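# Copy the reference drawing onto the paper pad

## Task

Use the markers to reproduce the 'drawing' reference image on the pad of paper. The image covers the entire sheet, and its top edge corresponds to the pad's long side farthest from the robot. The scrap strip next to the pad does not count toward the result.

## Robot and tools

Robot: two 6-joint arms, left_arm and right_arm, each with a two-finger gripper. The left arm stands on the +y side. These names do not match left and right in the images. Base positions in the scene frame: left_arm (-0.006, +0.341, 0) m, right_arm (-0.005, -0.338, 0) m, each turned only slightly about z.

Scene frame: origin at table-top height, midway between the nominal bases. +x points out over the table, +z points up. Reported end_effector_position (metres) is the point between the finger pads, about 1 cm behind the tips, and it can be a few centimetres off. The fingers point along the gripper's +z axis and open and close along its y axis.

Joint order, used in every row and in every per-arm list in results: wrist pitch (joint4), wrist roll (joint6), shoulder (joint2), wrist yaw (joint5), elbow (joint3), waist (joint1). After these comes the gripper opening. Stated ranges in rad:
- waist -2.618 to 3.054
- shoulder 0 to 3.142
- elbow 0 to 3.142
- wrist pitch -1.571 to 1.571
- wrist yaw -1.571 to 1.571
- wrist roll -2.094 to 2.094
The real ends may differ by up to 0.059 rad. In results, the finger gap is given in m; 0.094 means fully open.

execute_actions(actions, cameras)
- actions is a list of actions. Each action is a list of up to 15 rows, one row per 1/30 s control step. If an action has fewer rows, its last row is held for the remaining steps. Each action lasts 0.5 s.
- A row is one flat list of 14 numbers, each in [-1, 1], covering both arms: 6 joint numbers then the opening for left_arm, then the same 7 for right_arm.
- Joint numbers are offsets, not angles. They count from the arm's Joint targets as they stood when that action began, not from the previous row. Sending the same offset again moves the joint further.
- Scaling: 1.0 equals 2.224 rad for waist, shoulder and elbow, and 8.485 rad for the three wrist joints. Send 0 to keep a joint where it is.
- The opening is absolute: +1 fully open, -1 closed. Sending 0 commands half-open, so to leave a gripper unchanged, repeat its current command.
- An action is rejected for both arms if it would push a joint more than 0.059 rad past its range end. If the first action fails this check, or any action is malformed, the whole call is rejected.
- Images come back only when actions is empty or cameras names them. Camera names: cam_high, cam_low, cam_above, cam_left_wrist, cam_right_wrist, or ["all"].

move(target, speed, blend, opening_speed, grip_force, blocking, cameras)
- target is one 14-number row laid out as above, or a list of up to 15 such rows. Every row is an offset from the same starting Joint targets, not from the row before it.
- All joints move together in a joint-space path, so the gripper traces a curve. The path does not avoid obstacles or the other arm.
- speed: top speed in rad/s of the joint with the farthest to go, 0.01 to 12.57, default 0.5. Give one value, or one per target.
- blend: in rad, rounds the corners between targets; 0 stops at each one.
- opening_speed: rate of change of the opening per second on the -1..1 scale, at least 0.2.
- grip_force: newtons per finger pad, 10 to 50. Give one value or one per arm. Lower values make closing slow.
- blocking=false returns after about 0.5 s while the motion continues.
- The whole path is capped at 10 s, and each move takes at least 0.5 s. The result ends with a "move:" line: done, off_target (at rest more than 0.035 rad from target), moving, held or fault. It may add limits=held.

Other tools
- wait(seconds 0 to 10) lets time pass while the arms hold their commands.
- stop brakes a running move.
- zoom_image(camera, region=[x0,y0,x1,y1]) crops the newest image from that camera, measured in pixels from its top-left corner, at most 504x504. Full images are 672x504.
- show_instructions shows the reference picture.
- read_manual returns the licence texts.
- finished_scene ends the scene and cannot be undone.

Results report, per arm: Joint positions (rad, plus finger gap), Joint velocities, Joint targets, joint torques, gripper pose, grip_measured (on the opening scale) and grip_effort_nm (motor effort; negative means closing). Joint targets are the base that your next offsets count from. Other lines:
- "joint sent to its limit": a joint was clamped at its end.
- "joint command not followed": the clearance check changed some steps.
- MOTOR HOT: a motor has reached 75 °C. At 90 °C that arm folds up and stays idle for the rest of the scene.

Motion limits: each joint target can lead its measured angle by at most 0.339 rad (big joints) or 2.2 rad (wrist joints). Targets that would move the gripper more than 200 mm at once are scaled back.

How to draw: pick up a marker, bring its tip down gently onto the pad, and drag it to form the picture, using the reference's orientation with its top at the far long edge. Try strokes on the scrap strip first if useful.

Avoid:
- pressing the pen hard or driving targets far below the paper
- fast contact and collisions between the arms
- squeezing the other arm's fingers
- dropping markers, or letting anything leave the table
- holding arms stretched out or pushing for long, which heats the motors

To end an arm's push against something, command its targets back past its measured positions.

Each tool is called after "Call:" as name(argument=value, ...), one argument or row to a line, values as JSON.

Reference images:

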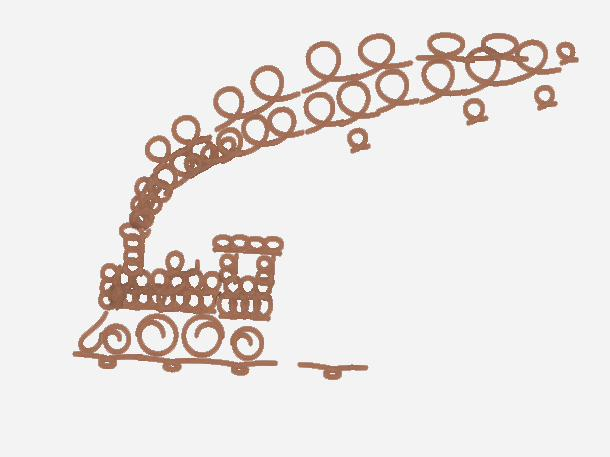

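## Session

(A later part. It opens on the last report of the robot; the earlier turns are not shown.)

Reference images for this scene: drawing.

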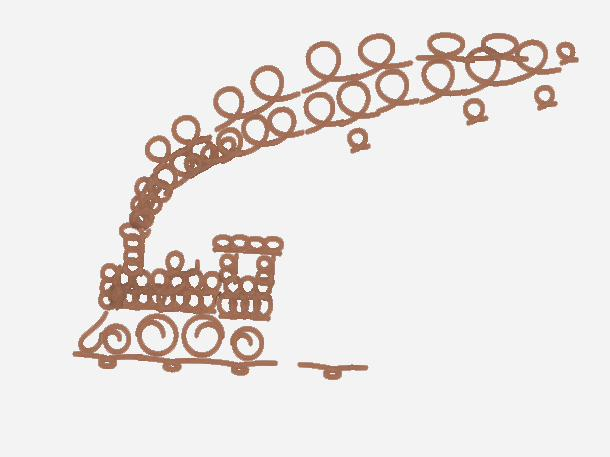

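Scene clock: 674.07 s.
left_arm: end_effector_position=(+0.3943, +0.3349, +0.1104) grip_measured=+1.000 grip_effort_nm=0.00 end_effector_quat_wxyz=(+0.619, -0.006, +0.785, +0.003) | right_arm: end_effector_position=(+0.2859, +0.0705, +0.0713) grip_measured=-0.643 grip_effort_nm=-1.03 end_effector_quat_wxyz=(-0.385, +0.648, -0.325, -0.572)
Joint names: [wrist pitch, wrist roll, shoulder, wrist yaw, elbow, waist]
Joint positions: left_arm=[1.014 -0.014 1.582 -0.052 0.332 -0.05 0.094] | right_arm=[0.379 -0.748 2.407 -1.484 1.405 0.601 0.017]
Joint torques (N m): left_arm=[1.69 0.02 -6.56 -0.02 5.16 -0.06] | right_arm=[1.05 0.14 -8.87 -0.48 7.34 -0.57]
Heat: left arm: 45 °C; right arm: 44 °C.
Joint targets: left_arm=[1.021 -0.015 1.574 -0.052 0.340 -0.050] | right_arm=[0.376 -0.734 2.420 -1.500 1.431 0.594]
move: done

Call:
move(
  target=[
    [0,0,0,0,0,0,1,0,0.009240,0,0,0,-0.002653,-0.8],
    [0,0,0,0,0,0,1,0,0.018515,0,0,0,-0.003103,-0.8],
    [0,0,0,0,0,0,1,0,0.025339,0,0,0,0.007239,-0.8],
    [0,0,0,0,0,0,1,0,0.027896,0,0,0,0.010881,-0.8],
    [0,0,0,0,0,0,1,0,0.023382,0,0,0,0.015378,-0.8],
    [0,0,0,0,0,0,1,0,0.016665,0,0,0,0.019469,-0.8],
    [0,0,0,0,0,0,1,0,0.007425,0,0,0,0.022122,-0.8],
    [0,0,0,0,0,0,1,0,-0.001850,0,0,0,0.022617,-0.8],
    [0,0,0,0,0,0,1,0,-0.008674,0,0,0,0.012230,-0.8],
    [0,0,0,0,0,0,1,0,-0.009016,0,0,0,0.008228,-0.8],
    [0,0,0,0,0,0,1,0,-0.002852,0,0,0,0.004451,-0.8],
    [0,0,0,0,0,0,1,0,0.003194,0,0,0,0.001888,-0.8],
    [0,0,0,0,0,0,1,0,0.009299,0,0,0,0.000764,-0.8],
    [0,0,0,0,0,0,1,0,0.013954,0,0,0,0.006250,-0.8],
    [0,0,0,0,0,0,1,0,0.016252,0,0,0,0.011106,-0.8],
  ],
  speed=0.18,
  blend=0.005,
)

Scene clock: 681.30 s.
left_arm: end_effector_position=(+0.3943, +0.3349, +0.1104) grip_measured=+1.000 grip_effort_nm=0.00 end_effector_quat_wxyz=(+0.619, -0.006, +0.785, +0.003) | right_arm: end_effector_position=(+0.2811, +0.0738, +0.0717) grip_measured=-0.643 grip_effort_nm=-1.03 end_effector_quat_wxyz=(-0.340, +0.626, -0.365, -0.600)
Joint names: [wrist pitch, wrist roll, shoulder, wrist yaw, elbow, waist]
Joint positions: left_arm=[1.014 -0.014 1.582 -0.052 0.332 -0.05 0.094] | right_arm=[0.38 -0.607 2.408 -1.487 1.407 0.612 0.017]
Joint torques (N m): left_arm=[1.69 0.07 -6.42 -0.07 5.26 -0.06] | right_arm=[1.04 0.1 -8.96 -0.45 7.17 0.58]
Heat: left arm: 45 °C; right arm: 44 °C.
Joint targets: left_arm=[1.021 -0.015 1.574 -0.052 0.340 -0.050] | right_arm=[0.376 -0.596 2.421 -1.500 1.431 0.619]
move: done; blend cut to 0.0045 rad at target 9, 0.0045 rad at target 10

Call:
move(
  target=[
    [0,0,0,0,0,0,1,0,-0.003064,0,0,0,0.002608,-0.8],
    [0,0,0,0,0,0,1,0,-0.006918,0,0,0,0.004137,-0.8],
    [0,0,0,0,0,0,1,0,-0.006918,-0.034173,0,0,0.004137,-0.8],
    [0,0,0,0,0,0,1,0,-0.013471,0.002473,0,0.050225,0.034532,-0.8],
    [0,0,0,0,0,0,1,0,-0.019128,0.017761,0,0.050225,0.018107,-0.8],
    [0,0,0,0,0,0,1,0,-0.019128,0.027639,0,0.050225,0.018107,-0.8],
    [0,0,0,0,0,0,1,0,-0.021591,0.027639,0,0.050225,0.013188,-0.8],
    [0,0,0,0,0,0,1,0,-0.016883,0.027639,0,0.050225,0.008889,-0.8],
    [0,0,0,0,0,0,1,0,-0.010057,0.027639,0,0.050225,0.005018,-0.8],
    [0,0,0,0,0,0,1,0,-0.000820,0.027639,0,0.050225,0.002608,-0.8],
    [0,0,0,0,0,0,1,0,0.008352,0.027639,0,0.050225,0.002307,-0.8],
    [0,0,0,0,0,0,1,0,0.015003,0.027639,0,0.050225,0.012738,-0.8],
    [0,0,0,0,0,0,1,0,0.017348,0.027639,0,0.050225,0.016313,-0.8],
    [0,0,0,0,0,0,1,0,0.012640,0.027639,0,0.050225,0.020607,-0.8],
    [0,0,0,0,0,0,1,0,0.005814,0.027639,0,0.050225,0.024478,-0.8],
  ],
  speed=[0.15,0.15,0.4,0.5,0.08,0.03,0.18,0.18,0.18,0.18,0.18,0.18,0.18,0.18,0.18],
  blend=[0.004,0,0,0,0,0,0.005,0.005,0.005,0.005,0.005,0.005,0.005,0.005,0.005],
)

Scene clock: 691.33 s.
left_arm: end_effector_position=(+0.3943, +0.3349, +0.1104) grip_measured=+1.000 grip_effort_nm=0.00 end_effector_quat_wxyz=(+0.619, -0.006, +0.785, +0.003) | right_arm: end_effector_position=(+0.2754, +0.1019, +0.0720) grip_measured=-0.643 grip_effort_nm=-1.03 end_effector_quat_wxyz=(-0.318, +0.630, -0.356, -0.613)
Joint names: [wrist pitch, wrist roll, shoulder, wrist yaw, elbow, waist]
Joint positions: left_arm=[1.014 -0.014 1.582 -0.052 0.332 -0.05 0.094] | right_arm=[0.377 -0.537 2.469 -1.484 1.518 0.667 0.017]
Joint torques (N m): left_arm=[1.67 0.06 -6.39 -0.06 5.26 -0.09] | right_arm=[1.1 -0.11 -9.37 -0.46 7.42 0.57]
Heat: left arm: 45 °C; right arm: 44 °C.
Joint targets: left_arm=[1.021 -0.015 1.574 -0.052 0.340 -0.050] | right_arm=[0.376 -0.547 2.482 -1.500 1.543 0.673]
move: done

Call:
move(
  target=[
    [0,0,0,0,0,0,1,0,-0.009237,0,0,0,0.002410,-0.8],
    [0,0,0,0,0,0,1,0,-0.018409,0,0,0,0.002711,-0.8],
    [0,0,0,0,0,0,1,0,-0.025060,0,0,0,-0.007720,-0.8],
    [0,0,0,0,0,0,1,0,-0.025196,0,0,0,-0.011619,-0.8],
    [0,0,0,0,0,0,1,0,-0.018899,0,0,0,-0.015207,-0.8],
    [0,0,0,0,0,0,1,0,-0.012812,0,0,0,-0.017603,-0.8],
    [0,0,0,0,0,0,1,0,-0.006734,0,0,0,-0.018566,-0.8],
    [0,0,0,0,0,0,1,0,-0.002167,0,0,0,-0.013049,-0.8],
    [0,0,0,0,0,0,1,0,0.000033,0,0,0,-0.008161,-0.8],
    [0,0,0,0,0,0,1,0,-0.003148,0,0,0,-0.005652,-0.8],
    [0,0,0,0,0,0,1,0,-0.007017,0,0,0,-0.004258,-0.8],
    [0,0,0,0,0,0,1,0,-0.007017,-0.034173,0,0,-0.004258,-0.8],
    [0,0,0,0,0,0,1,0,-0.008996,-0.001088,0,0.043269,0.022284,-0.8],
    [0,0,0,0,0,0,1,0,-0.014658,0.014200,0,0.043269,0.005877,-0.8],
    [0,0,0,0,0,0,1,0,-0.014658,0.024092,0,0.043269,0.005877,-0.8],
  ],
  speed=[0.18,0.18,0.18,0.18,0.18,0.18,0.18,0.18,0.15,0.15,0.15,0.4,0.5,0.08,0.03],
  blend=[0.005,0.005,0.005,0.005,0.005,0.005,0.005,0.004,0.004,0.004,0,0,0,0,0],
)

Scene clock: 699.57 s.
left_arm: end_effector_position=(+0.3943, +0.3349, +0.1104) grip_measured=+1.000 grip_effort_nm=0.00 end_effector_quat_wxyz=(+0.619, -0.006, +0.785, +0.003) | right_arm: end_effector_position=(+0.2789, +0.1190, +0.0721) grip_measured=-0.643 grip_effort_nm=-1.03 end_effector_quat_wxyz=(-0.364, +0.660, -0.295, -0.588)
Joint names: [wrist pitch, wrist roll, shoulder, wrist yaw, elbow, waist]
Joint positions: left_arm=[1.014 -0.014 1.582 -0.052 0.332 -0.05 0.094] | right_arm=[0.376 -0.665 2.521 -1.482 1.613 0.689 0.017]
Joint torques (N m): left_arm=[1.7 0.07 -6.42 -0.02 5.2 -0.02] | right_arm=[1.12 -0.07 -9.63 -0.46 7.68 -0.27]
Heat: left arm: 45 °C; right arm: 44 °C.
Joint targets: left_arm=[1.021 -0.015 1.574 -0.052 0.340 -0.050] | right_arm=[0.376 -0.671 2.536 -1.500 1.639 0.686]
move: done; blend cut to 0.0043 rad at target 3, 0.0043 rad at target 4

Call:
move(
  target=[
    [0,0,0,0,0,0,1,0,-0.001555,0,0,0,-0.003719,-0.8],
    [0,0,0,0,0,0,1,0,0.002431,0,0,0,-0.006511,-0.8],
    [0,0,0,0,0,0,1,0,0.007097,0,0,0,-0.008984,-0.8],
    [0,0,0,0,0,0,1,0,0.013315,0,0,0,-0.010477,-0.8],
    [0,0,0,0,0,0,1,0,0.019417,0,0,0,-0.010580,-0.8],
    [0,0,0,0,0,0,1,0,0.023769,0,0,0,-0.000728,-0.8],
    [0,0,0,0,0,0,1,0,0.025206,0,0,0,0.001641,-0.8],
    [0,0,0,0,0,0,1,0,0.021219,0,0,0,0.004433,-0.8],
    [0,0,0,0,0,0,1,0,0.016553,0,0,0,0.006911,-0.8],
    [0,0,0,0,0,0,1,0,0.010336,0,0,0,0.008399,-0.8],
    [0,0,0,0,0,0,1,0,0.004235,0,0,0,0.008503,-0.8],
    [0,0,0,0,0,0,1,0,-0.000118,0,0,0,-0.001349,-0.8],
    [0,0,0,0,0,0,1,0,-0.000075,0,0,0,-0.003907,-0.8],
    [0,0,0,0,0,0,1,0,0.004940,0,0,0,-0.006223,-0.8],
    [0,0,0,0,0,0,1,0,0.009065,0,0,0,-0.007738,-0.8],
  ],
  speed=0.15,
  blend=0.0045,
)

Scene clock: 704.43 s.
left_arm: end_effector_position=(+0.3943, +0.3349, +0.1104) grip_measured=+1.000 grip_effort_nm=0.00 end_effector_quat_wxyz=(+0.619, -0.006, +0.785, +0.003) | right_arm: end_effector_position=(+0.2846, +0.1147, +0.0722) grip_measured=-0.643 grip_effort_nm=-1.03 end_effector_quat_wxyz=(-0.350, +0.649, -0.317, -0.597)
Joint names: [wrist pitch, wrist roll, shoulder, wrist yaw, elbow, waist]
Joint positions: left_arm=[1.014 -0.014 1.582 -0.052 0.332 -0.05 0.094] | right_arm=[0.377 -0.605 2.522 -1.486 1.613 0.676 0.017]
Joint torques (N m): left_arm=[1.69 0.01 -6.49 -0.04 5.3 -0.12] | right_arm=[1.11 0.09 -9.69 -0.42 7.66 -0.58]
Heat: left arm: 45 °C; right arm: 44 °C.
Joint targets: left_arm=[1.021 -0.015 1.574 -0.052 0.340 -0.050] | right_arm=[0.376 -0.594 2.536 -1.500 1.639 0.669]
move: done; blend cut to 0.0028 rad at target 12, 0.0028 rad at target 13

Call:
move(
  target=[
    [0,0,0,0,0,0,1,0,0.004070,0,0,0,-0.000567,-0.8],
    [0,0,0,0,0,0,1,0,0.007085,0,0,0,0.004829,-0.8],
    [0,0,0,0,0,0,1,0,0.008501,0,0,0,0.009267,-0.8],
    [0,0,0,0,0,0,1,0,0.005590,0,0,0,0.010904,-0.8],
    [0,0,0,0,0,0,1,0,0.002972,0,0,0,0.011781,-0.8],
    [0,0,0,0,0,0,1,0,0.002972,-0.034173,0,0,0.011781,-0.8],
    [0,0,0,0,0,0,1,0,-0.014812,-0.141839,0,-0.174834,-0.210926,-0.8],
    [0,0,0,0,0,0,1,0,-0.014812,-0.141839,0,-0.174834,-0.300854,-0.8],
  ],
  speed=[0.15,0.15,0.15,0.15,0.15,0.4,0.9,0.9],
  blend=[0.004,0.004,0.004,0.004,0,0.02,0.1,0],
  cameras=["cam_above"],
)

Scene clock: 711.00 s.
left_arm: end_effector_position=(+0.3943, +0.3349, +0.1104) grip_measured=+1.000 grip_effort_nm=0.00 end_effector_quat_wxyz=(+0.619, -0.006, +0.785, +0.003) | right_arm: end_effector_position=(+0.4394, -0.1662, +0.0967) grip_measured=-0.643 grip_effort_nm=-1.03 end_effector_quat_wxyz=(+0.529, -0.512, +0.515, +0.440)
Joint names: [wrist pitch, wrist roll, shoulder, wrist yaw, elbow, waist]
Joint positions: left_arm=[1.014 -0.014 1.582 -0.052 0.332 -0.05 0.094] | right_arm=[0.377 -0.713 2.262 -1.478 1.259 -0.003 0.017]
Joint torques (N m): left_arm=[1.66 0.03 -6.45 -0.04 5.2 0.01] | right_arm=[1.08 -0.07 -12.27 -0.54 4.22 0.17]
Heat: left arm: 45 °C; right arm: 45 °C.
Joint targets: left_arm=[1.021 -0.015 1.574 -0.052 0.340 -0.050] | right_arm=[0.376 -0.720 2.220 -1.500 1.250 0.000]
move: off_target (right_arm); right_arm: the shoulder is farthest, 0.041 rad from its target
Images, in order (width x height): cam_above 672x504.

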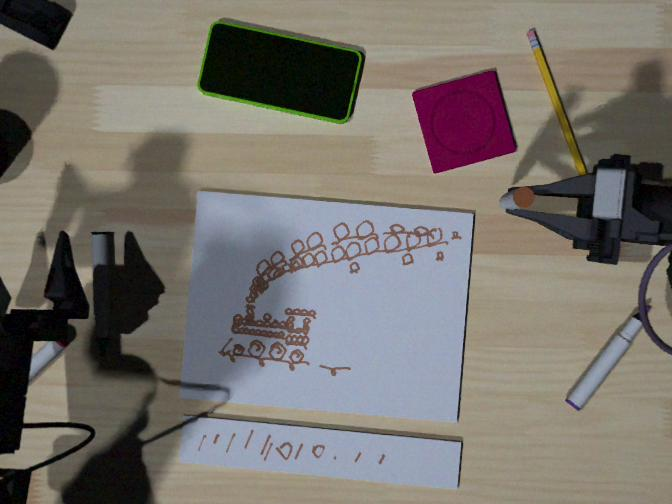

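Call:
zoom_image(
  camera="cam_above",
  region=[215, 295, 335, 385],
)

Call:
show_instructions(
)

Scaled by 4.200 from the camera's 672x504 image, which has a finer 960x720 frame.

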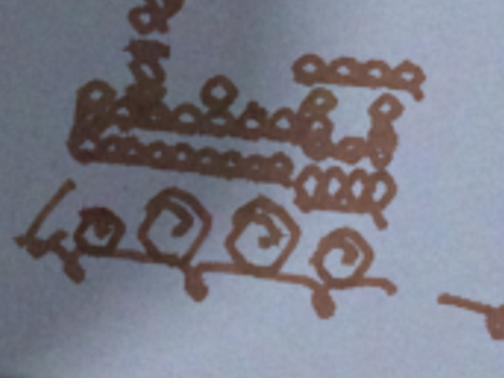

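Reference images for this scene: drawing.

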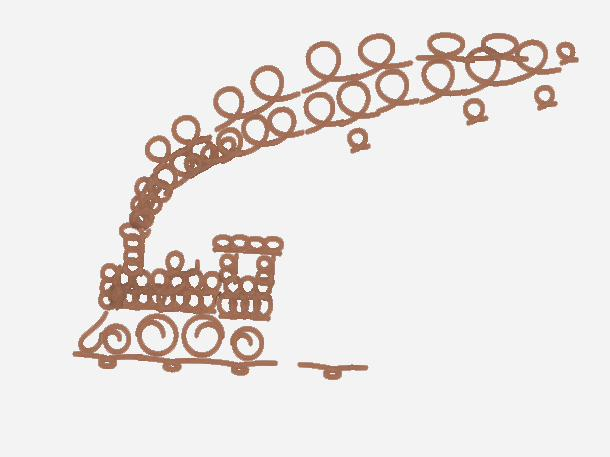

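Call:
zoom_image(
  camera="cam_above",
  region=[226, 302, 296, 352],
)

Scaled by 7.200 from the camera's 672x504 image, which has a finer 960x720 frame.

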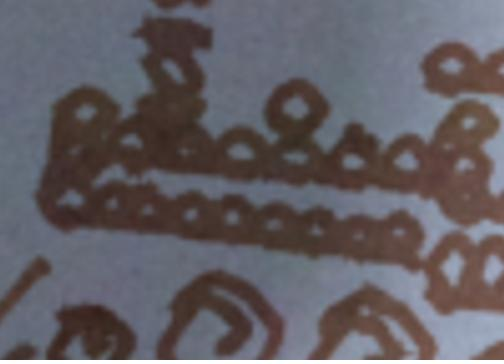

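Call:
move(
  target=[
    [0,0,0,0,0,0,1,0,0.002711,0.064748,0,0.076439,0.245953,-0.8],
    [0,0,0,0,0,0,1,0,0.008368,0.089469,0,0.098291,0.262365,-0.8],
    [0,0,0,0,0,0,1,0,0.008368,0.099371,0,0.098291,0.262365,-0.8],
    [0,0,0,0,0,0,1,0,0.014508,0.127981,0,0.149829,0.279586,-0.8],
    [0,0,0,0,0,0,1,0,0.021108,0.158543,0,0.206003,0.295189,-0.8],
    [0,0,0,0,0,0,1,0,0.021108,0.121403,0,0.206003,0.295189,-0.8],
    [0,0,0,0,0,0,1,0,0,0,0,0,0.089928,-0.8],
    [0,0,0,0,0,0,1,0,0,0,0,0,0,-0.8],
  ],
  speed=[0.7,0.08,0.03,0.12,0.12,0.4,0.9,0.9],
  blend=[0,0,0,0.01,0,0.02,0.1,0],
  cameras=["cam_above"],
)

Scene clock: 720.50 s.
left_arm: end_effector_position=(+0.3943, +0.3349, +0.1104) grip_measured=+1.000 grip_effort_nm=0.00 end_effector_quat_wxyz=(+0.619, -0.006, +0.785, +0.003) | right_arm: end_effector_position=(+0.4392, -0.1662, +0.0964) grip_measured=-0.643 grip_effort_nm=-1.03 end_effector_quat_wxyz=(+0.528, -0.512, +0.515, +0.440)
Joint names: [wrist pitch, wrist roll, shoulder, wrist yaw, elbow, waist]
Joint positions: left_arm=[1.014 -0.014 1.582 -0.052 0.332 -0.05 0.094] | right_arm=[0.377 -0.713 2.262 -1.478 1.258 -0.003 0.017]
Joint torques (N m): left_arm=[1.67 0.05 -6.41 -0.05 5.12 -0.08] | right_arm=[1.08 -0.08 -12.29 -0.54 4.26 0.21]
Heat: left arm: 45 °C; right arm: 45 °C.
Joint targets: left_arm=[1.021 -0.015 1.574 -0.052 0.340 -0.050] | right_arm=[0.376 -0.720 2.220 -1.500 1.250 0.000]
move: off_target (right_arm); right_arm: the shoulder is farthest, 0.042 rad from its target
Images, in order (width x height): cam_above 672x504.

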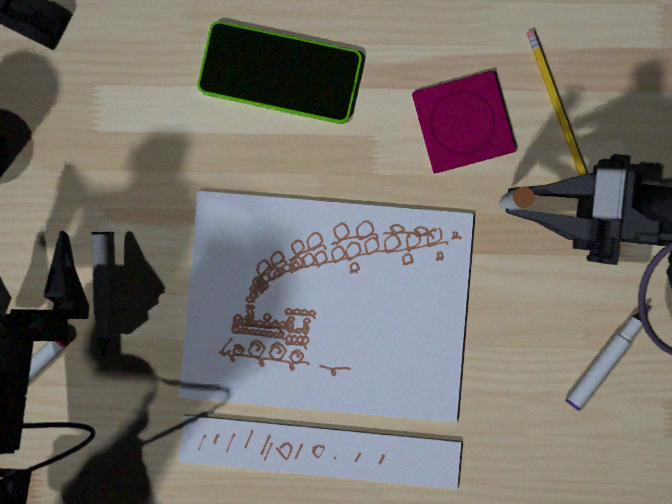

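Call:
zoom_image(
  camera="cam_above",
  region=[226, 302, 296, 352],
)

Call:
zoom_image(
  camera="cam_above",
  region=[176, 185, 480, 425],
)

Scaled by 7.200 from the camera's 672x504 image, which has a finer 960x720 frame.

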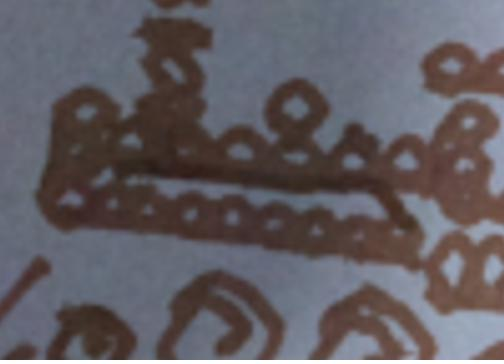

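Scaled by 1.658 from the camera's 672x504 image, which has a finer 960x720 frame.

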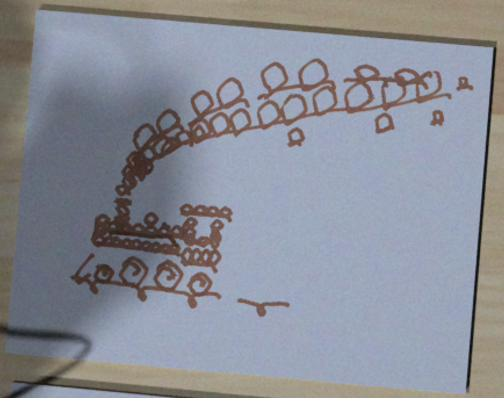

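Call:
zoom_image(
  camera="cam_above",
  region=[330, 210, 470, 290],
)

Call:
zoom_image(
  camera="cam_above",
  region=[235, 210, 375, 310],
)

Call:
zoom_image(
  camera="cam_above",
  region=[215, 295, 365, 385],
)

Scaled by 3.600 from the camera's 672x504 image, which has a finer 960x720 frame.

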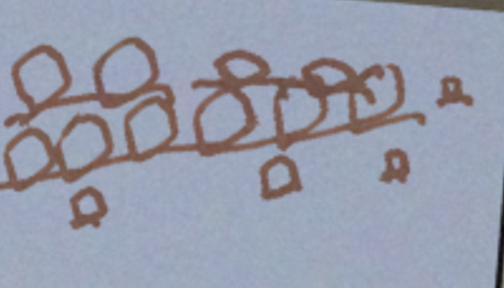

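Scaled by 3.600 from the camera's 672x504 image, which has a finer 960x720 frame.

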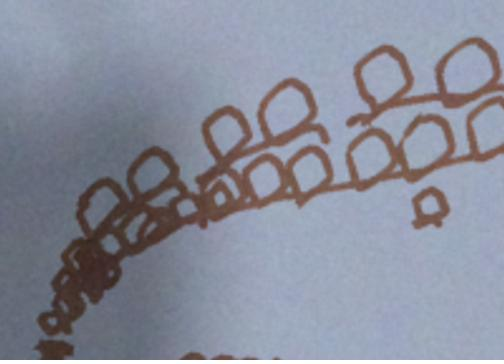

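Scaled by 3.360 from the camera's 672x504 image, which has a finer 960x720 frame.

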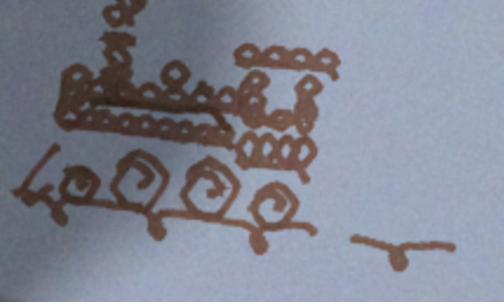

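Call:
finished_scene(
  scene=1,
)

The scene is finished.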